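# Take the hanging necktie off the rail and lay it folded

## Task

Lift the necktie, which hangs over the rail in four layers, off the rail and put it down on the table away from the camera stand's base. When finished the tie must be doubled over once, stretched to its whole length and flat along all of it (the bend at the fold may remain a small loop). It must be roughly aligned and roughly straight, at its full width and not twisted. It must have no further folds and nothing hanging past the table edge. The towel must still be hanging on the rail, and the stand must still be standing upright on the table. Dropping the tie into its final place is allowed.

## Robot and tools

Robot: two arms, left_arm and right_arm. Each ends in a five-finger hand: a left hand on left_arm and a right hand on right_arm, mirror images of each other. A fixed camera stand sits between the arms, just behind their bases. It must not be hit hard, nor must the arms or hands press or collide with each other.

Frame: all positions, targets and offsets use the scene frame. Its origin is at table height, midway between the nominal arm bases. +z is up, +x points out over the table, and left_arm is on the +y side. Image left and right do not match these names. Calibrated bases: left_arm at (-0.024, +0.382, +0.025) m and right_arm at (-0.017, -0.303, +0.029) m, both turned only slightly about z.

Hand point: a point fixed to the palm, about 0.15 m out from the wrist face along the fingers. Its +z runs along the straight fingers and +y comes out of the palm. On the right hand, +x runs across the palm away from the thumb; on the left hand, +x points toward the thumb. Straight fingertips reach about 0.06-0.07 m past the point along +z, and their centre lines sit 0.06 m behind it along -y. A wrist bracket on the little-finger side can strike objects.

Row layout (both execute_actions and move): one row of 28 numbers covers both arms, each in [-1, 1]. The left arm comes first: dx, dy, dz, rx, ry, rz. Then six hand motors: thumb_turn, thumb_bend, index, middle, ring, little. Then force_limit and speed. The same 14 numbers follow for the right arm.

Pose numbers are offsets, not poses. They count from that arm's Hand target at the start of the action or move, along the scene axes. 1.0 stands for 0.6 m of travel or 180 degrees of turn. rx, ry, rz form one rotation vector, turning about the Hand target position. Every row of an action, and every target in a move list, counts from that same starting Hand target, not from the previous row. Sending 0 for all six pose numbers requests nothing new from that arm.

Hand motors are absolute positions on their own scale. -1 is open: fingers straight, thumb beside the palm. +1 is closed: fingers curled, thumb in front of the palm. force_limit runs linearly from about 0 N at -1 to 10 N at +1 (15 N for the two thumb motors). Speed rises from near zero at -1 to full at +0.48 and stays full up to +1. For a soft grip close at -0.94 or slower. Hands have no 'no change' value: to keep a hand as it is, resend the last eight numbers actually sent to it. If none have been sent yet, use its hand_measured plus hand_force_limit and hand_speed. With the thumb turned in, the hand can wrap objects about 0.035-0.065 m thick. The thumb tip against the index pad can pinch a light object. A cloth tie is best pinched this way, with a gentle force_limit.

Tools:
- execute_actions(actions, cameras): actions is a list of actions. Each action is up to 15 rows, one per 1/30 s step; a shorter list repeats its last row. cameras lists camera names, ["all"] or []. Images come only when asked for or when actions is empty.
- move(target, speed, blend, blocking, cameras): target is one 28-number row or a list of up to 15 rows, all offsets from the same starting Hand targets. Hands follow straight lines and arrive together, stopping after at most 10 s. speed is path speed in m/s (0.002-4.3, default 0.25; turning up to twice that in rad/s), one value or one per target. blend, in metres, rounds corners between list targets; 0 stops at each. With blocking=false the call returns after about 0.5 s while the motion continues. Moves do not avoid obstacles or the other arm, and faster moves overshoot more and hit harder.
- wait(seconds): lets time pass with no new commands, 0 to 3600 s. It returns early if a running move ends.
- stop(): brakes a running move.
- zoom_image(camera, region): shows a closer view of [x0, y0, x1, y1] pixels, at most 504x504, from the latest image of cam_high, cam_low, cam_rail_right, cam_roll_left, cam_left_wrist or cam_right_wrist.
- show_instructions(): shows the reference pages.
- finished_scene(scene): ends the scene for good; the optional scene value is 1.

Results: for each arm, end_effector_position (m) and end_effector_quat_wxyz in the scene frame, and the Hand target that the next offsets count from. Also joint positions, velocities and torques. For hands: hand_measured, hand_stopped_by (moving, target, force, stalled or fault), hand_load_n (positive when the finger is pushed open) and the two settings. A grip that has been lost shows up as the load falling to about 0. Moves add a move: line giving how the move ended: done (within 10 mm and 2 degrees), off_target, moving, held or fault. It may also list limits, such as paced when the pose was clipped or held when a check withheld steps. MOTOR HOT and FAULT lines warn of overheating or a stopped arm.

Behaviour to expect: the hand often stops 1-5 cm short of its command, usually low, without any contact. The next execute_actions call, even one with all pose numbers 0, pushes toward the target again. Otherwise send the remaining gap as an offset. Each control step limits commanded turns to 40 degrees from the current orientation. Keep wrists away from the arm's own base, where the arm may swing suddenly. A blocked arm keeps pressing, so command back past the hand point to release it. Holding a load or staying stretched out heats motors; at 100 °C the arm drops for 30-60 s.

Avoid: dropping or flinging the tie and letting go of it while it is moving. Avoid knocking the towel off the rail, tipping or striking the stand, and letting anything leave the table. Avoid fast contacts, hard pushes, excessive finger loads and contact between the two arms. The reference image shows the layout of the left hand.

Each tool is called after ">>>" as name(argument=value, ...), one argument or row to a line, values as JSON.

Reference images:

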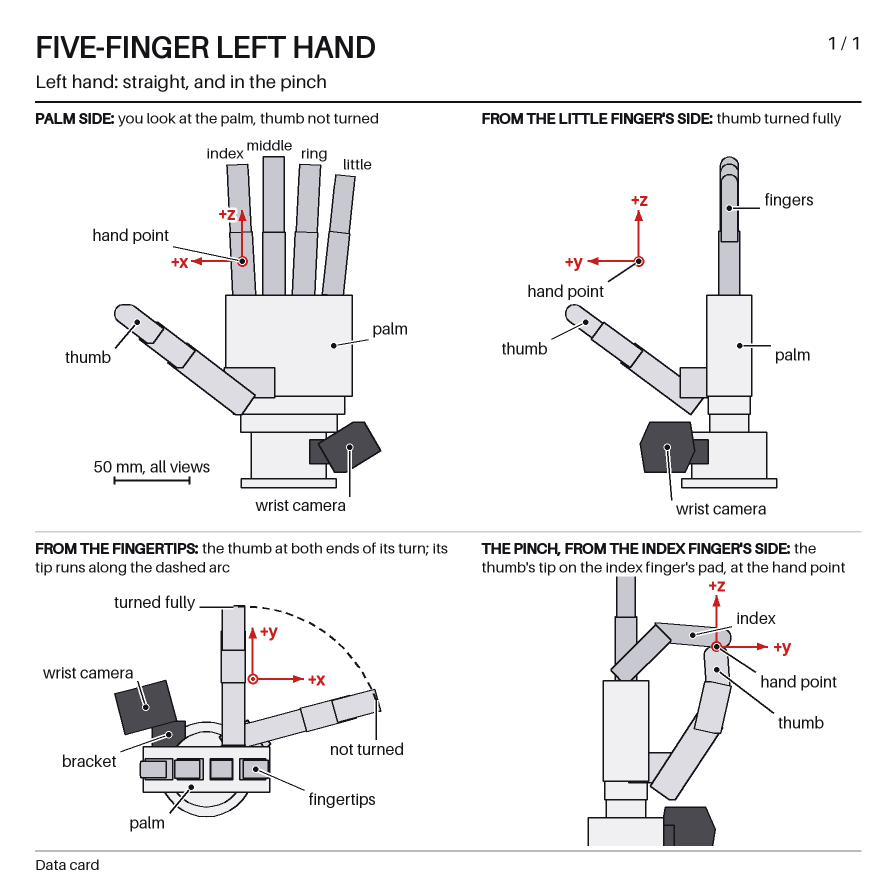

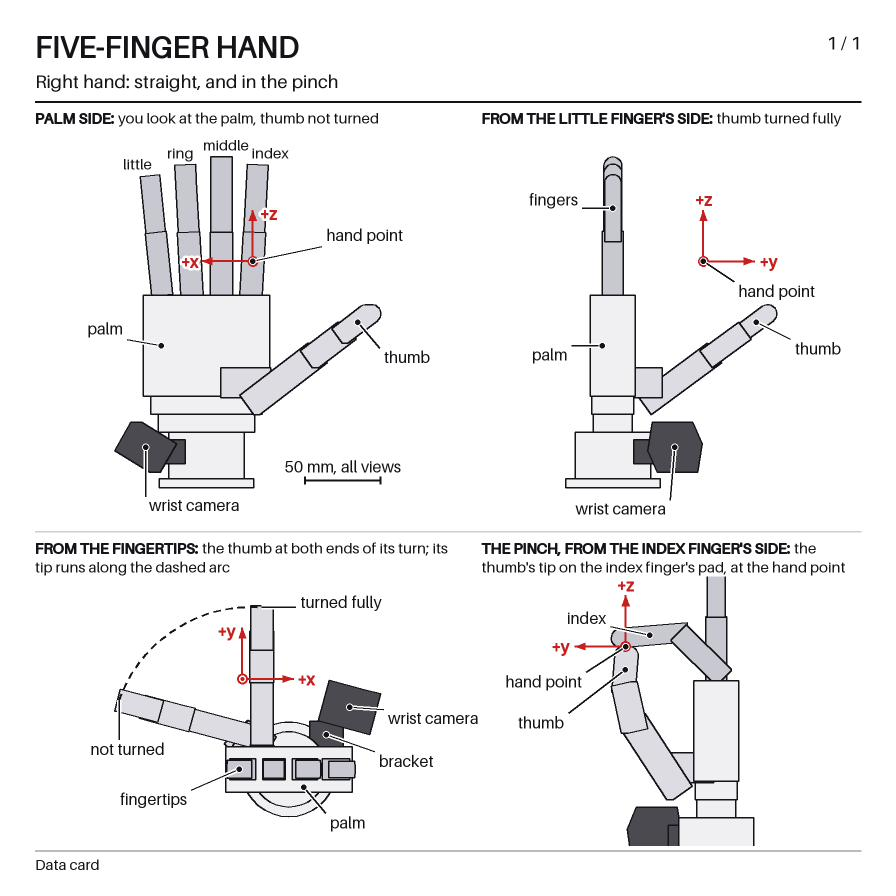

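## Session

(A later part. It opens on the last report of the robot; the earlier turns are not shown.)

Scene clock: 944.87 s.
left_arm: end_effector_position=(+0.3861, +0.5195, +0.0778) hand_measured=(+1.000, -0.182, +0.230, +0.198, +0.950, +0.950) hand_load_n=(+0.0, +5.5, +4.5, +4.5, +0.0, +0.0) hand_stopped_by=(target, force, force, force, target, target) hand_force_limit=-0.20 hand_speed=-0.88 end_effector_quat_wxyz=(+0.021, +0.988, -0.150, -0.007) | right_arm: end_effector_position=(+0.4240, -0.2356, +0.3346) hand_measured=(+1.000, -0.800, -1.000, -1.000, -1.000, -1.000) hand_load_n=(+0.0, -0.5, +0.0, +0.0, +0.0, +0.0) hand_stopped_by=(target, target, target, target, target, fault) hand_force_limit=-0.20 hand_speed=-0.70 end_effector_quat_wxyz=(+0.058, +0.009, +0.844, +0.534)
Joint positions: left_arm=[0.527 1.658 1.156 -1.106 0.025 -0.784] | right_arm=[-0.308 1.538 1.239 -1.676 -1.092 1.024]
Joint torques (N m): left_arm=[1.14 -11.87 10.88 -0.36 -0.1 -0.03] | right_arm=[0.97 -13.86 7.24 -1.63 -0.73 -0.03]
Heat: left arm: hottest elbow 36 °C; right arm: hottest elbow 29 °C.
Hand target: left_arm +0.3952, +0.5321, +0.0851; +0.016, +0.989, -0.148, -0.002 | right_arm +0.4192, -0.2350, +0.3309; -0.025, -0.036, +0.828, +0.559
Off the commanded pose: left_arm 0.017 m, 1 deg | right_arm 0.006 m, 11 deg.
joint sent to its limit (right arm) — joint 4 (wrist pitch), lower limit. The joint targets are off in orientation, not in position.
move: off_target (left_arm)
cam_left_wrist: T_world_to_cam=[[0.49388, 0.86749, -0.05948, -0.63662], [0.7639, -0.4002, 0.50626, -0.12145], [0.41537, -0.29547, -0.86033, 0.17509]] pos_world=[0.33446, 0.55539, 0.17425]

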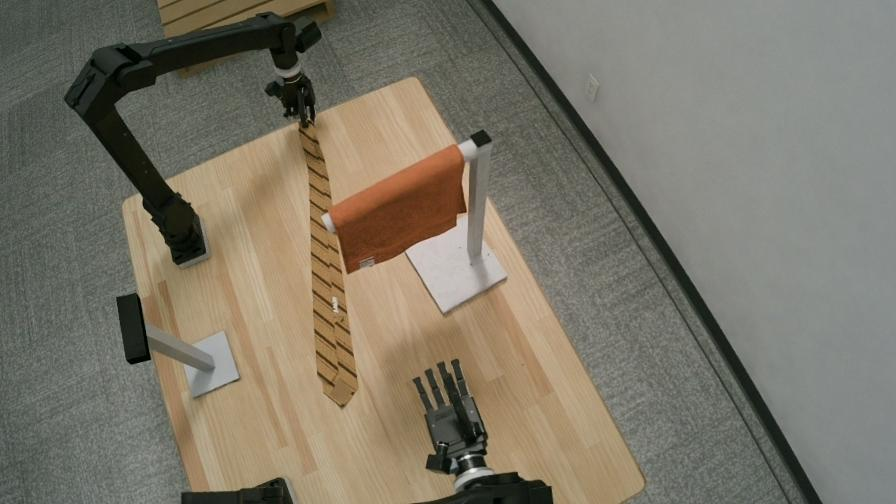

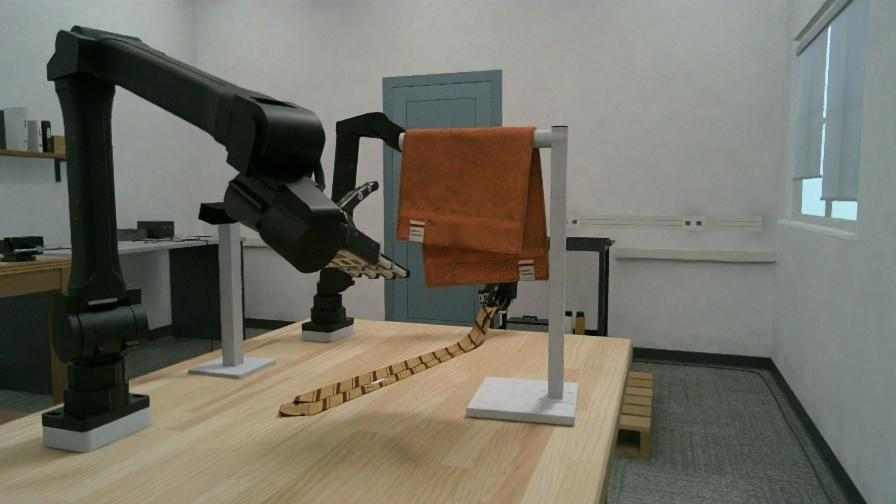

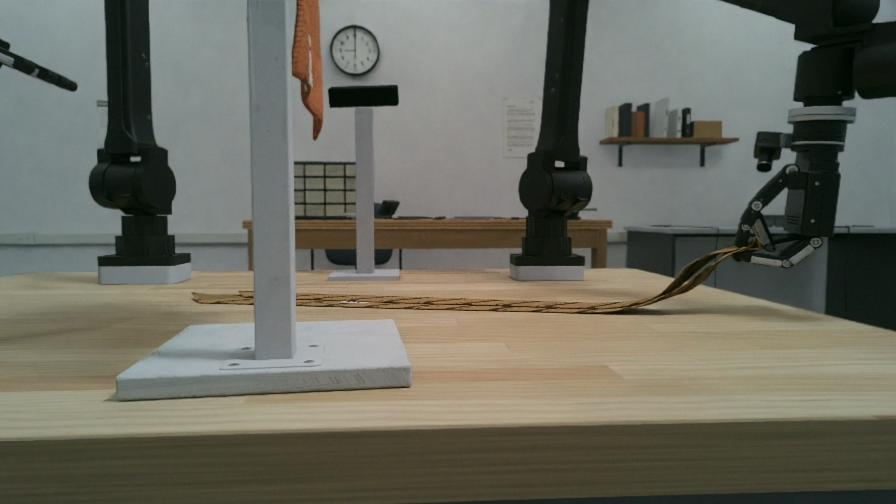

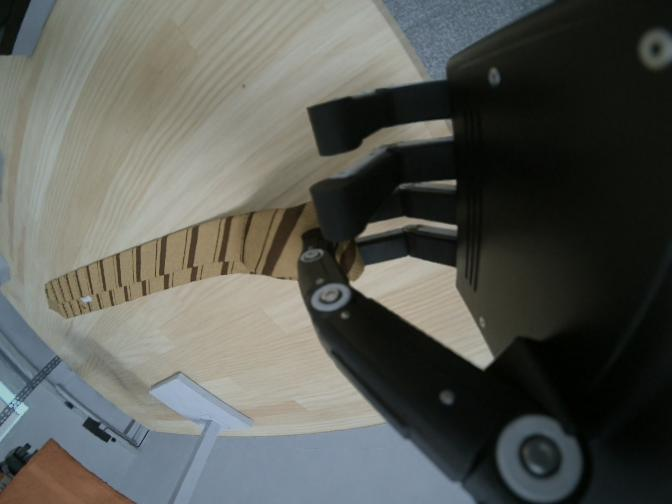

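>>> move(
  target=[
    [0.0, 0.005, -0.085, 0.0, 0.0, 0.0, 1, -0.1, 0.27, 0.25, 0.95, 0.95, -0.2, -0.88, 0, 0, 0, 0, 0, 0, 1, -0.8, -1, -1, -1, -1, -0.2, -0.7],
  ],
  cameras=["cam_high", "cam_rail_right", "cam_roll_left", "cam_left_wrist"],
  speed=0.04,
)

>>> zoom_image(
  camera="cam_high",
  region=[220, 100, 400, 420],
)

>>> zoom_image(
  camera="cam_roll_left",
  region=[600, 200, 860, 340],
)

>>> zoom_image(
  camera="cam_left_wrist",
  region=[120, 130, 420, 340],
)

Scene clock: 963.47 s.
left_arm: end_effector_position=(+0.3968, +0.5282, +0.0396) hand_measured=(+1.000, -0.182, +0.230, +0.198, +0.950, +0.950) hand_load_n=(+0.0, +5.5, +4.5, +4.5, +0.0, +0.0) hand_stopped_by=(target, force, force, force, target, target) hand_force_limit=-0.20 hand_speed=-0.88 end_effector_quat_wxyz=(+0.016, +0.989, -0.150, -0.001) | right_arm: end_effector_position=(+0.4240, -0.2356, +0.3346) hand_measured=(+1.000, -0.800, -1.000, -1.000, -1.000, -1.000) hand_load_n=(+0.0, +0.0, +0.0, +0.0, +0.0, +0.0) hand_stopped_by=(target, target, target, target, target, fault) hand_force_limit=-0.20 hand_speed=-0.70 end_effector_quat_wxyz=(+0.058, +0.009, +0.844, +0.534)
Joint positions: left_arm=[0.533 1.733 1.141 -1.001 0.025 -0.778] | right_arm=[-0.308 1.538 1.239 -1.676 -1.092 1.024]
Joint torques (N m): left_arm=[1.14 -12.28 7.41 0.62 -0.13 0.01] | right_arm=[1.03 -13.92 7.24 -1.65 -0.73 -0.03]
Heat: left arm: hottest elbow 36 °C; right arm: hottest elbow 29 °C.
Hand target: left_arm +0.3952, +0.5350, +0.0340; +0.016, +0.989, -0.148, -0.002 | right_arm +0.4192, -0.2350, +0.3309; -0.025, -0.036, +0.828, +0.559
Off the commanded pose: left_arm 0.009 m, 0 deg | right_arm 0.006 m, 11 deg.
joint sent to its limit (right arm) — joint 4 (wrist pitch), lower limit. The joint targets are off in orientation, not in position.
move: done
cam_left_wrist: T_world_to_cam=[[0.49492, 0.8677, -0.0464, -0.65284], [0.75691, -0.40427, 0.51348, -0.10205], [0.42679, -0.28924, -0.85685, 0.13235]] pos_world=[0.34386, 0.56349, 0.13551]

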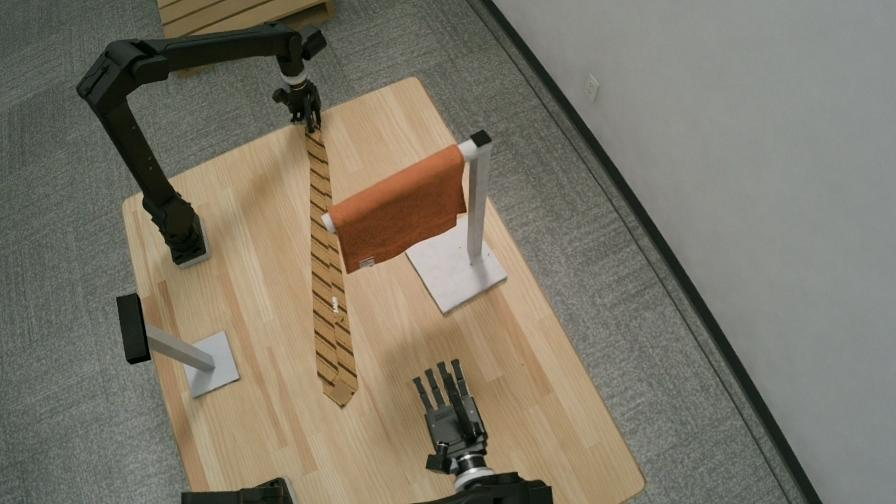

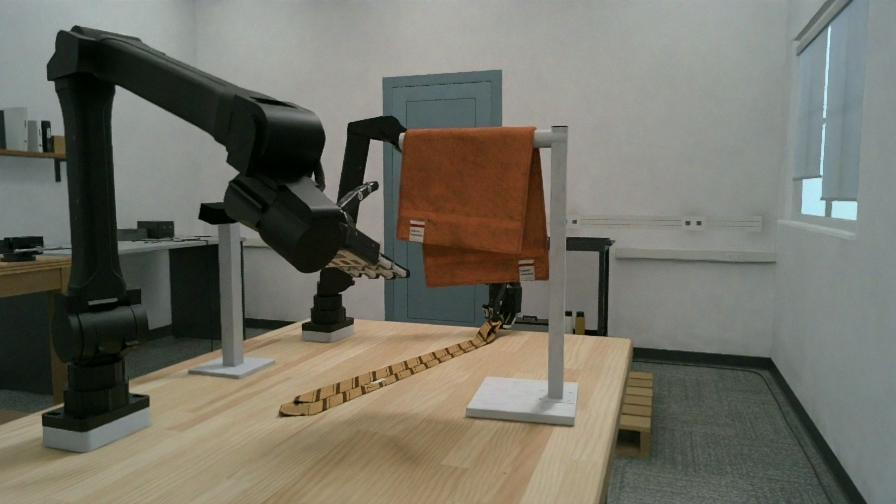

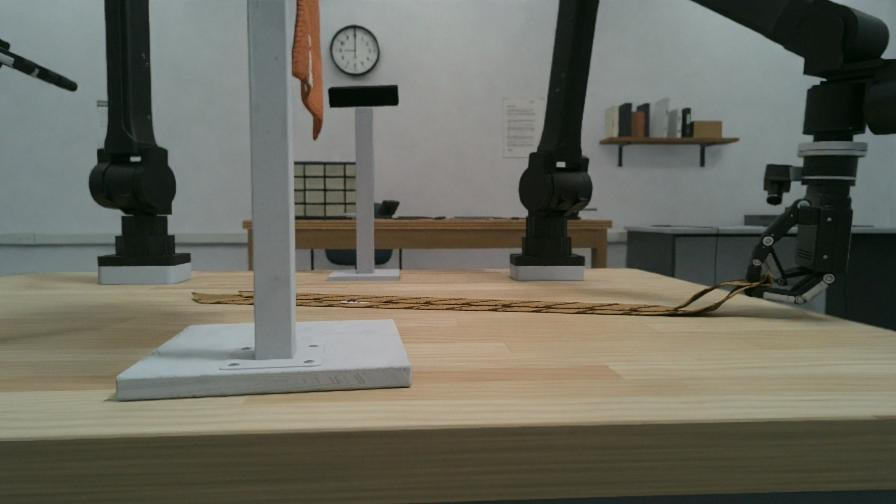

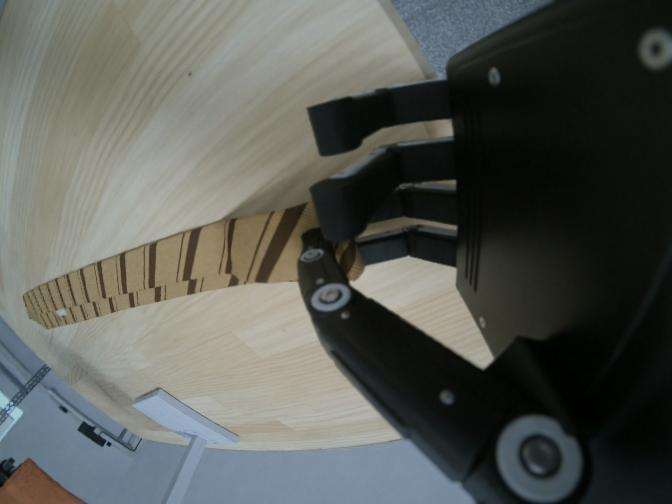

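Scaled by 1.575 from the camera's image (finer frame: 1280x720).

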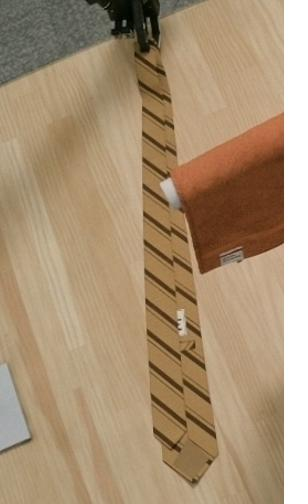

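Scaled by 1.938 from the camera's image (finer frame: 1280x720).

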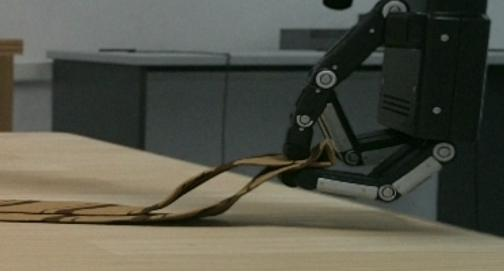

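Scaled by 1.680 from the camera's image (finer frame: 960x720).

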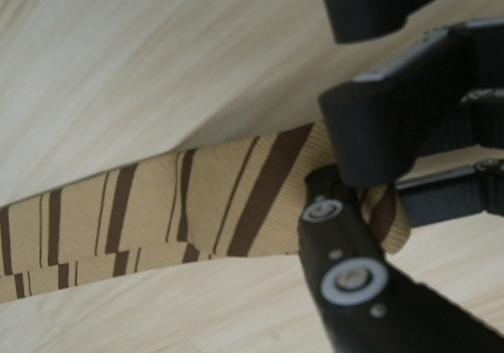

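>>> move(
  target=[
    [0.0, 0.0, 0.0, 0.0, 0.0, 0.0, 1, -1, 0.27, 0.25, 0.95, 0.95, -0.2, -0.6, 0, 0, 0, 0, 0, 0, 1, -0.8, -1, -1, -1, -1, -0.2, -0.7],
  ],
  cameras=["cam_high", "cam_roll_left", "cam_left_wrist"],
  speed=0.04,
)

>>> zoom_image(
  camera="cam_roll_left",
  region=[600, 200, 860, 340],
)

>>> zoom_image(
  camera="cam_left_wrist",
  region=[120, 130, 420, 340],
)

Scene clock: 983.13 s.
left_arm: end_effector_position=(+0.3968, +0.5282, +0.0396) hand_measured=(+1.000, -1.000, +0.230, +0.198, +0.950, +0.950) hand_load_n=(+0.0, +0.0, +0.5, +0.0, +0.0, +0.0) hand_stopped_by=(target, target, force, force, target, target) hand_force_limit=-0.20 hand_speed=-0.60 end_effector_quat_wxyz=(+0.016, +0.989, -0.150, -0.001) | right_arm: end_effector_position=(+0.4240, -0.2356, +0.3346) hand_measured=(+1.000, -0.800, -1.000, -1.000, -1.000, -1.000) hand_load_n=(+0.0, +0.0, +0.0, +0.0, +0.0, +0.0) hand_stopped_by=(target, target, target, target, target, fault) hand_force_limit=-0.20 hand_speed=-0.70 end_effector_quat_wxyz=(+0.058, +0.009, +0.844, +0.534)
Joint positions: left_arm=[0.533 1.733 1.141 -1.001 0.025 -0.778] | right_arm=[-0.308 1.538 1.239 -1.676 -1.092 1.024]
Joint torques (N m): left_arm=[0.97 -12.28 7.43 0.62 -0.08 -0.02] | right_arm=[1.03 -13.8 7.25 -1.63 -0.73 -0.03]
Heat: left arm: hottest elbow 36 °C; right arm: hottest elbow 29 °C.
Hand target: left_arm +0.3952, +0.5350, +0.0340; +0.016, +0.989, -0.148, -0.002 | right_arm +0.4192, -0.2350, +0.3309; -0.025, -0.036, +0.828, +0.559
Off the commanded pose: left_arm 0.009 m, 0 deg | right_arm 0.006 m, 11 deg.
joint sent to its limit (right arm) — joint 4 (wrist pitch), lower limit. The joint targets are off in orientation, not in position.
move: done
cam_left_wrist: T_world_to_cam=[[0.49524, 0.86751, -0.04644, -0.65284], [0.75675, -0.40452, 0.51351, -0.10186], [0.42669, -0.28945, -0.85683, 0.1325]] pos_world=[0.34386, 0.5635, 0.13551]

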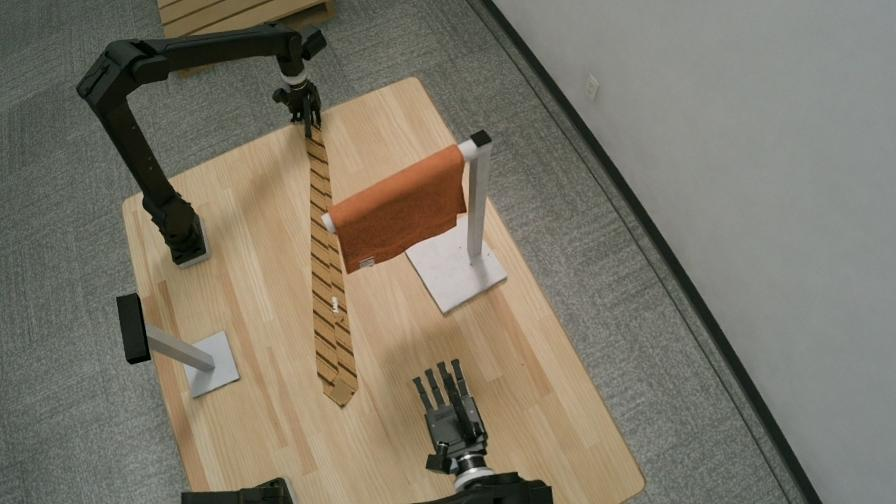

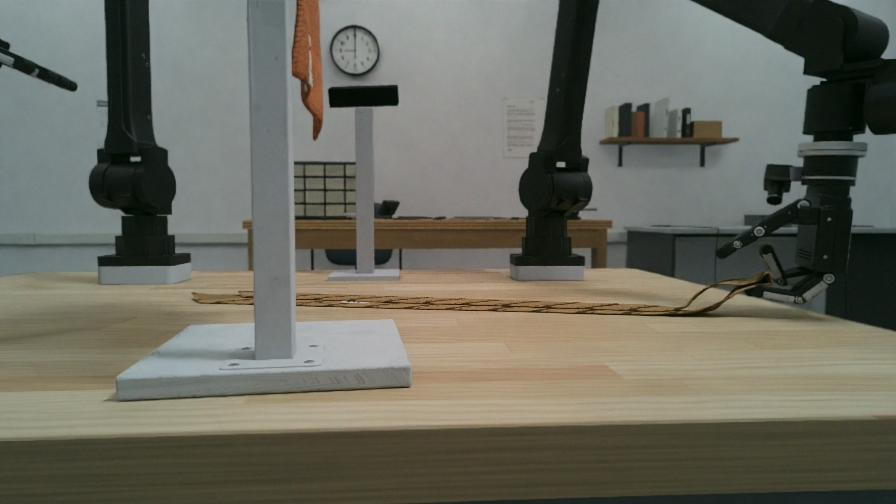

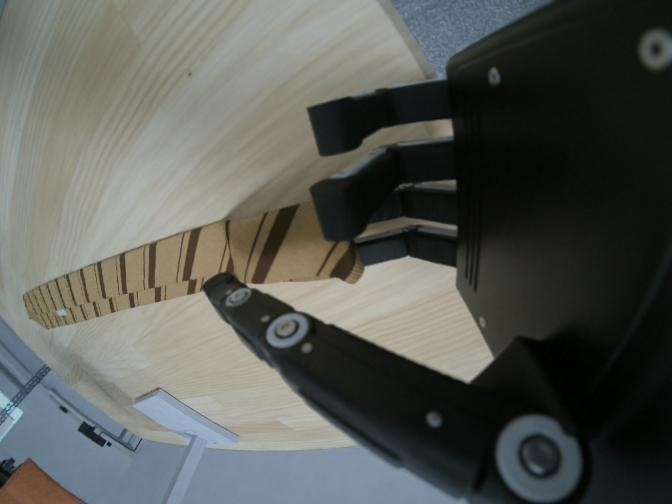

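Scaled by 1.938 from the camera's image (finer frame: 1280x720).

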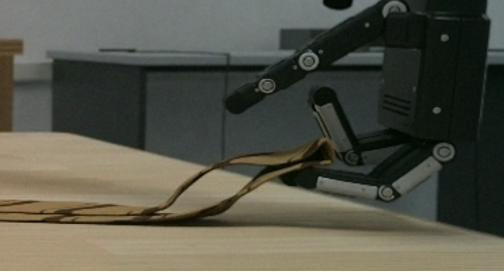

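Scaled by 1.680 from the camera's image (finer frame: 960x720).

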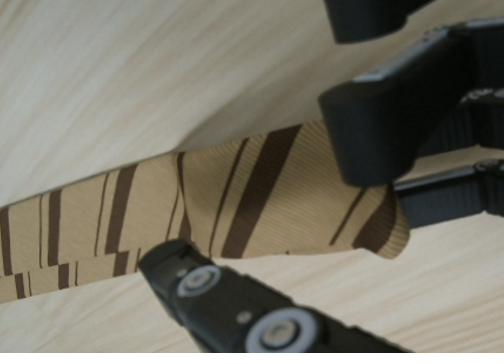

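>>> move(
  target=[
    [0.035, 0.11, 0.0, 0.0, 0.0, 0.0, 1, -1, 0.27, 0.25, 0.95, 0.95, -0.2, -0.6, 0, 0, 0, 0, 0, 0, 1, -0.8, -1, -1, -1, -1, -0.2, -0.7],
  ],
  cameras=["cam_high", "cam_roll_left", "cam_left_wrist"],
  speed=0.03,
)

>>> zoom_image(
  camera="cam_roll_left",
  region=[600, 200, 896, 340],
)

>>> zoom_image(
  camera="cam_left_wrist",
  region=[120, 130, 420, 340],
)

>>> zoom_image(
  camera="cam_high",
  region=[260, 80, 380, 200],
)

Scene clock: 1004.07 s.
left_arm: end_effector_position=(+0.4092, +0.5880, +0.0298) hand_measured=(+1.000, -1.000, +0.230, +0.198, +0.950, +0.950) hand_load_n=(+0.0, +0.0, +0.0, +0.0, +0.0, +0.0) hand_stopped_by=(target, target, force, force, target, target) hand_force_limit=-0.20 hand_speed=-0.60 end_effector_quat_wxyz=(+0.020, +0.989, -0.149, -0.005) | right_arm: end_effector_position=(+0.4240, -0.2356, +0.3346) hand_measured=(+1.000, -0.800, -1.000, -1.000, -1.000, -1.000) hand_load_n=(+0.0, -0.5, +0.0, +0.0, +0.0, +0.0) hand_stopped_by=(target, target, target, target, target, fault) hand_force_limit=-0.20 hand_speed=-0.70 end_effector_quat_wxyz=(+0.058, +0.009, +0.844, +0.534)
Joint positions: left_arm=[0.625 1.845 1.273 -1.034 0.022 -0.687] | right_arm=[-0.308 1.538 1.239 -1.676 -1.092 1.024]
Joint torques (N m): left_arm=[1.08 -13.57 10.4 -0.23 -0.12 0] | right_arm=[0.97 -13.86 7.24 -1.63 -0.73 -0.03]
Heat: left arm: hottest elbow 35 °C; right arm: hottest elbow 29 °C.
Hand target: left_arm +0.4162, +0.6011, +0.0340; +0.016, +0.989, -0.148, -0.002 | right_arm +0.4192, -0.2350, +0.3309; -0.025, -0.036, +0.828, +0.559
Off the commanded pose: left_arm 0.015 m, 1 deg | right_arm 0.006 m, 11 deg.
joint sent to its limit (right arm) — joint 4 (wrist pitch), lower limit. The joint targets are off in orientation, not in position.
move: off_target (left_arm)
cam_left_wrist: T_world_to_cam=[[0.49349, 0.86798, -0.05556, -0.7105], [0.76183, -0.40055, 0.50909, -0.08629], [0.41962, -0.29356, -0.85892, 0.14156]] pos_world=[0.35696, 0.62369, 0.12604]

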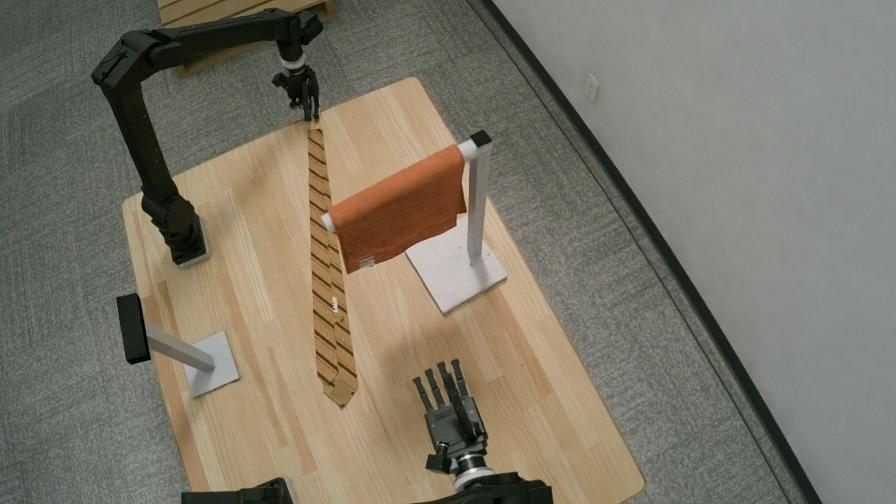

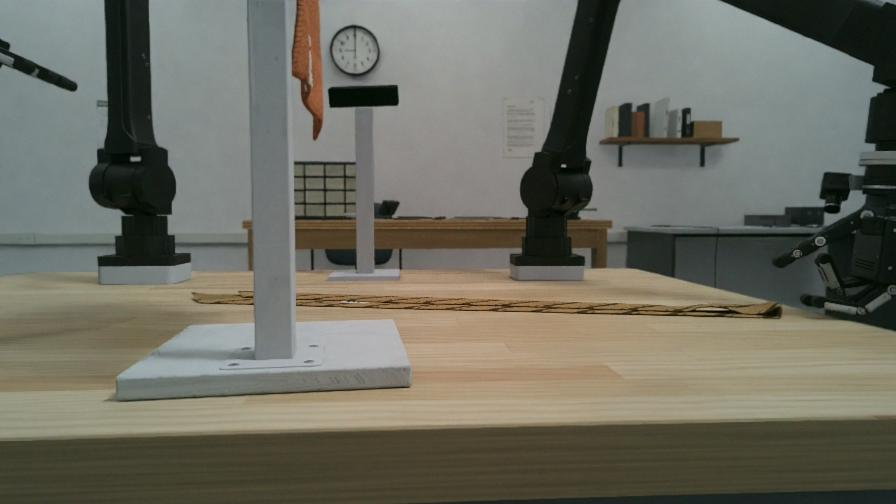

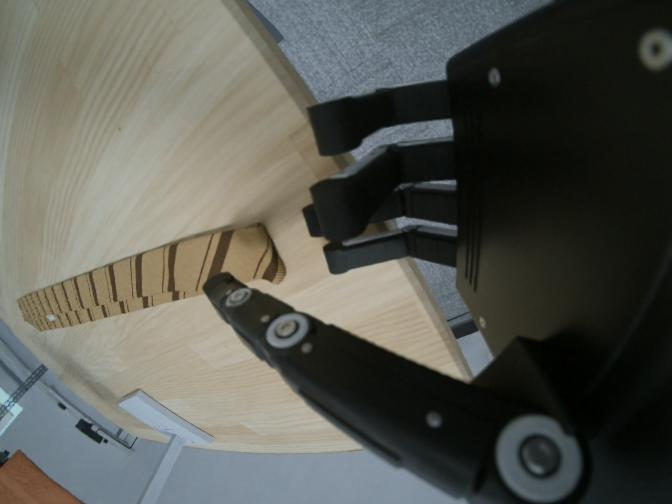

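Scaled by 1.703 from the camera's image (finer frame: 1280x720).

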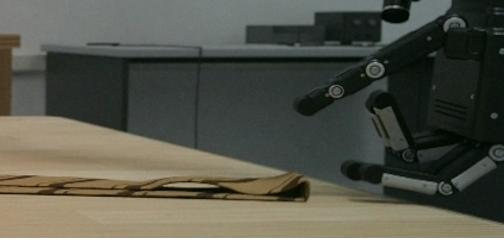

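Scaled by 1.680 from the camera's image (finer frame: 960x720).

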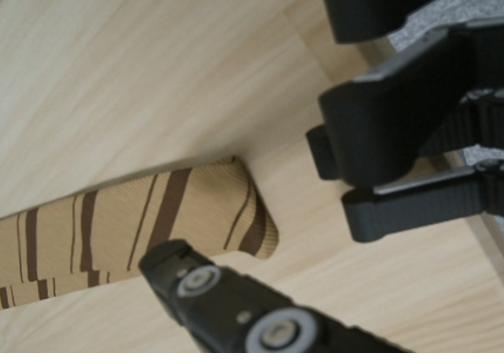

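Scaled by 4.200 from the camera's image (finer frame: 1280x720).

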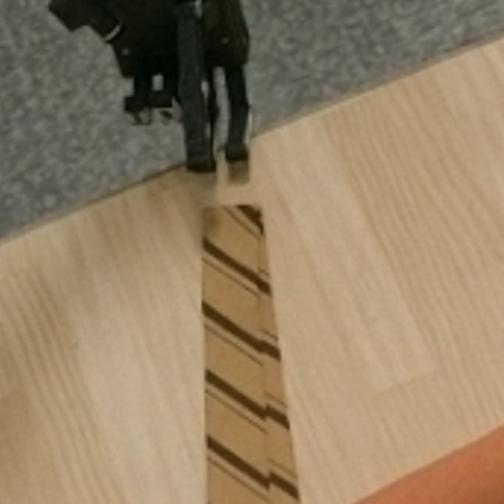

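>>> move(
  target=[
    [0.0, 0.02, 0.3, 0.0, 0.0, 0.0, 1, -1, 0.27, 0.25, 0.95, 0.95, -0.2, -0.6, 0, 0, 0, 0, 0, 0, 1, -0.8, -1, -1, -1, -1, -0.2, -0.7],
  ],
  cameras=["all"],
  speed=0.12,
)

>>> zoom_image(
  camera="cam_high",
  region=[220, 90, 400, 430],
)

>>> zoom_image(
  camera="cam_rail_right",
  region=[260, 100, 640, 440],
)

>>> zoom_image(
  camera="cam_roll_left",
  region=[100, 200, 830, 400],
)

Scene clock: 1023.50 s.
left_arm: end_effector_position=(+0.4126, +0.6013, +0.1989) hand_measured=(+1.000, -1.000, +0.230, +0.198, +0.950, +0.950) hand_load_n=(+0.0, +0.0, +0.0, +0.0, +0.0, +0.0) hand_stopped_by=(target, target, force, force, target, target) hand_force_limit=-0.20 hand_speed=-0.60 end_effector_quat_wxyz=(+0.027, +0.988, -0.150, -0.012) | right_arm: end_effector_position=(+0.4240, -0.2356, +0.3346) hand_measured=(+1.000, -0.800, -1.000, -1.000, -1.000, -1.000) hand_load_n=(+0.0, -0.5, +0.0, +0.0, +0.0, +0.0) hand_stopped_by=(target, target, target, target, target, fault) hand_force_limit=-0.20 hand_speed=-0.70 end_effector_quat_wxyz=(+0.058, +0.009, +0.844, +0.534)
Joint positions: left_arm=[0.643 1.729 1.584 -1.48 0.022 -0.667] | right_arm=[-0.308 1.538 1.239 -1.676 -1.092 1.024]
Joint torques (N m): left_arm=[1.32 -15.09 11.85 -0.35 -0.11 0.01] | right_arm=[1.03 -13.86 7.23 -1.63 -0.73 -0.03]
Heat: left arm: hottest elbow 35 °C; right arm: hottest elbow 29 °C.
Hand target: left_arm +0.4162, +0.6131, +0.2140; +0.016, +0.989, -0.148, -0.002 | right_arm +0.4192, -0.2350, +0.3309; -0.025, -0.036, +0.828, +0.559
Off the commanded pose: left_arm 0.019 m, 2 deg | right_arm 0.006 m, 11 deg.
joint sent to its limit (right arm) — joint 4 (wrist pitch), lower limit. The joint targets are off in orientation, not in position.
move: off_target (left_arm)
cam_left_wrist: T_world_to_cam=[[0.49345, 0.86667, -0.0735, -0.70998], [0.76954, -0.39563, 0.50129, -0.17423], [0.40537, -0.30392, -0.86215, 0.30207]] pos_world=[0.36196, 0.6382, 0.29558]
cam_right_wrist: T_world_to_cam=[[-0.32086, 0.44661, 0.83522, -0.03658], [0.73057, -0.44451, 0.51834, -0.59323], [0.60276, 0.7765, -0.18366, 0.10328]] pos_world=[0.3594, -0.32755, 0.35701]

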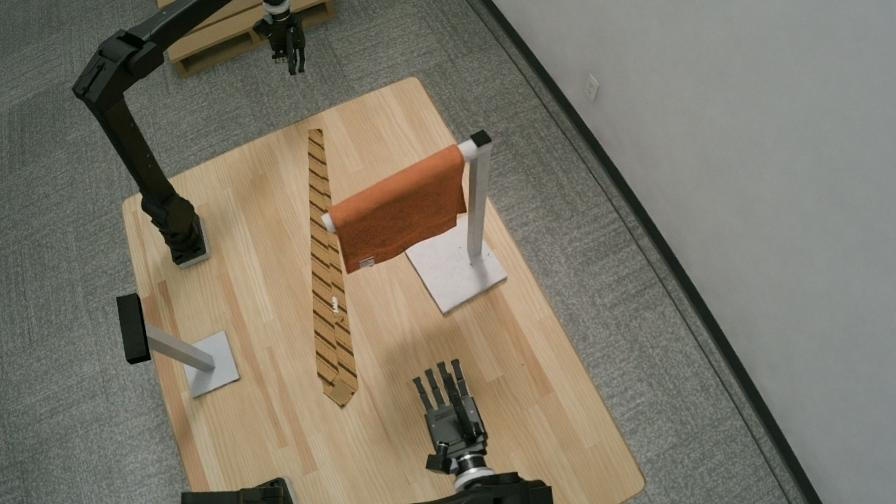

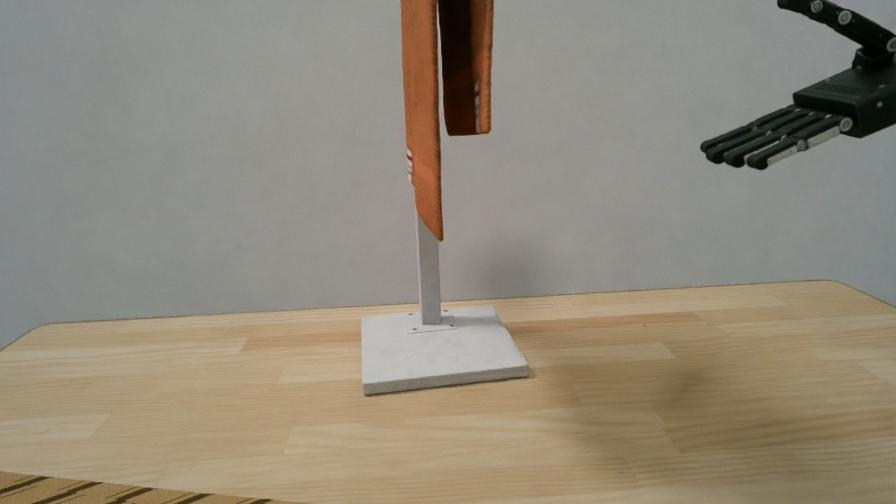

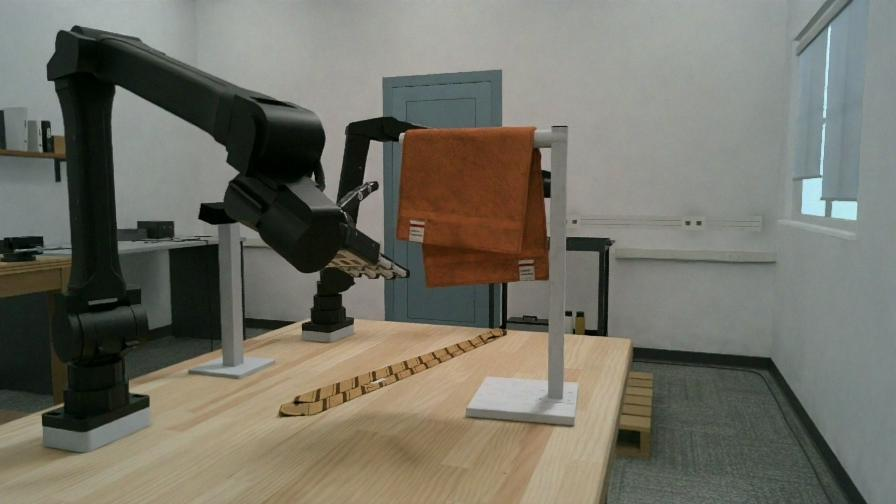

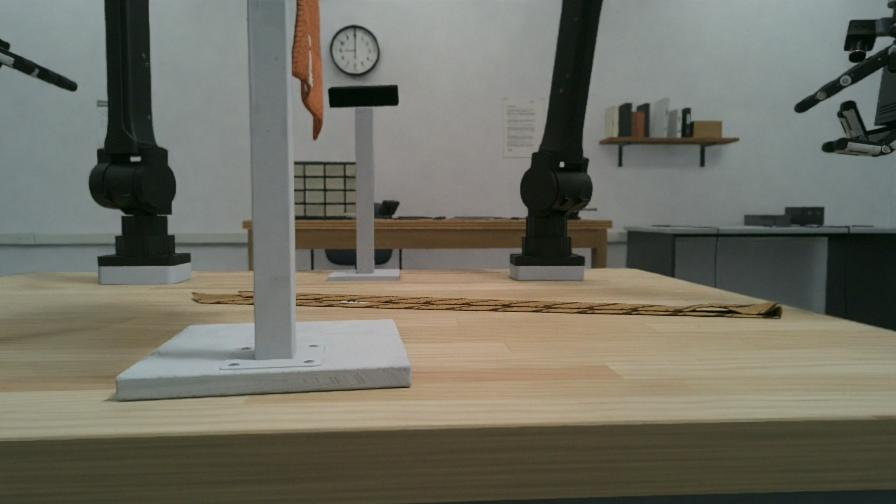

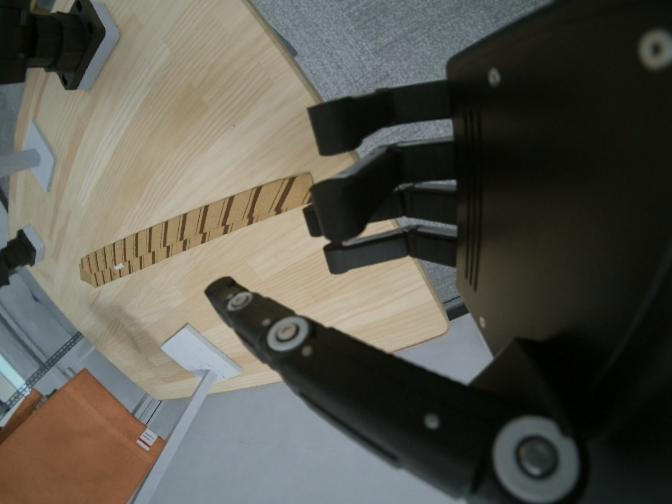

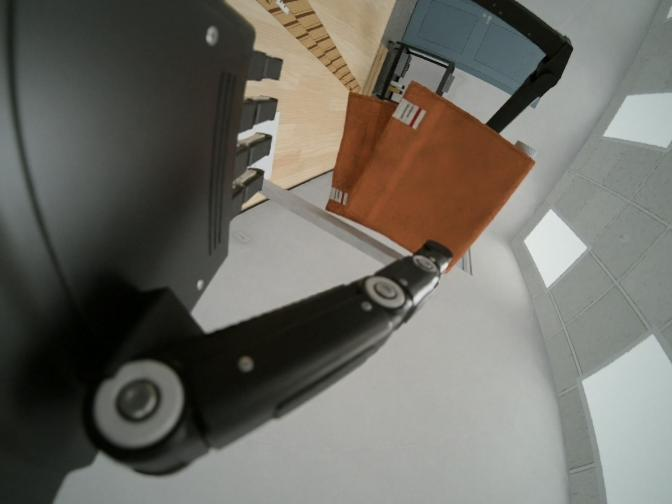

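Scaled by 1.482 from the camera's image (finer frame: 1280x720).

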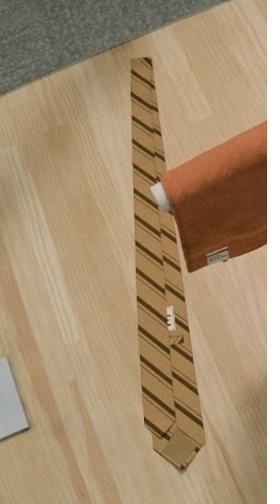

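Scaled by 1.326 from the camera's image (finer frame: 1280x720).

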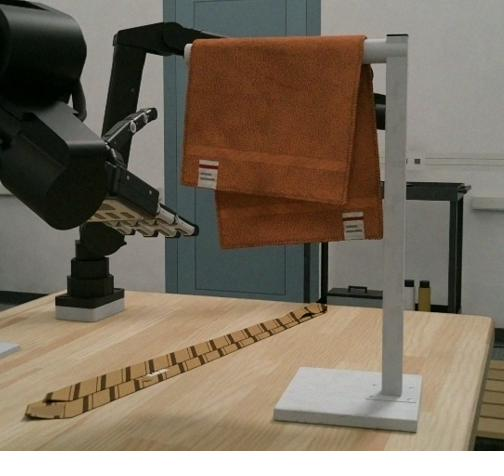

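Region (100, 200, 830, 400) is 730x200 pixels. A region can be at most 504 by 504 pixels.

>>> zoom_image(
  camera="cam_high",
  region=[290, 260, 380, 420],
)

>>> zoom_image(
  camera="cam_high",
  region=[280, 110, 370, 270],
)

>>> zoom_image(
  camera="cam_rail_right",
  region=[265, 310, 425, 430],
)

>>> zoom_image(
  camera="cam_left_wrist",
  region=[60, 150, 340, 310],
)

Scaled by 3.150 from the camera's image (finer frame: 1280x720).

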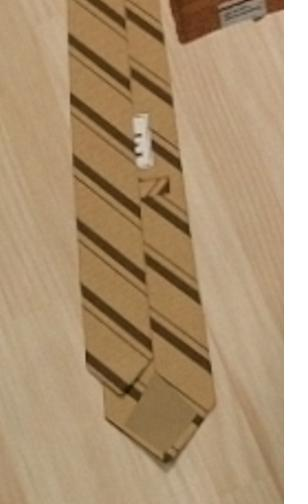

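Scaled by 3.150 from the camera's image (finer frame: 1280x720).

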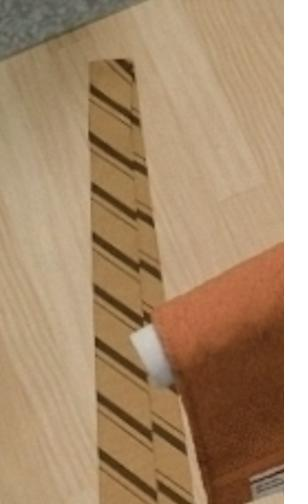

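Scaled by 3.150 from the camera's image (finer frame: 1280x720).

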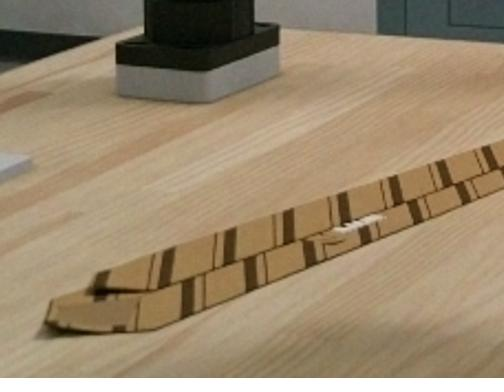

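Scaled by 1.800 from the camera's image (finer frame: 960x720).

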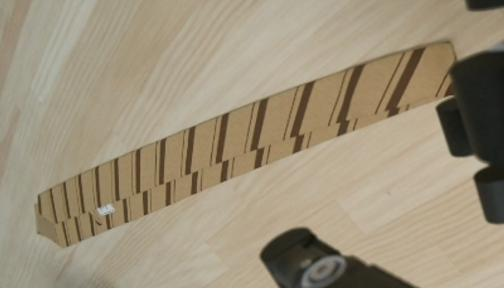

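>>> finished_scene(
)

The scene is finished: the task was done.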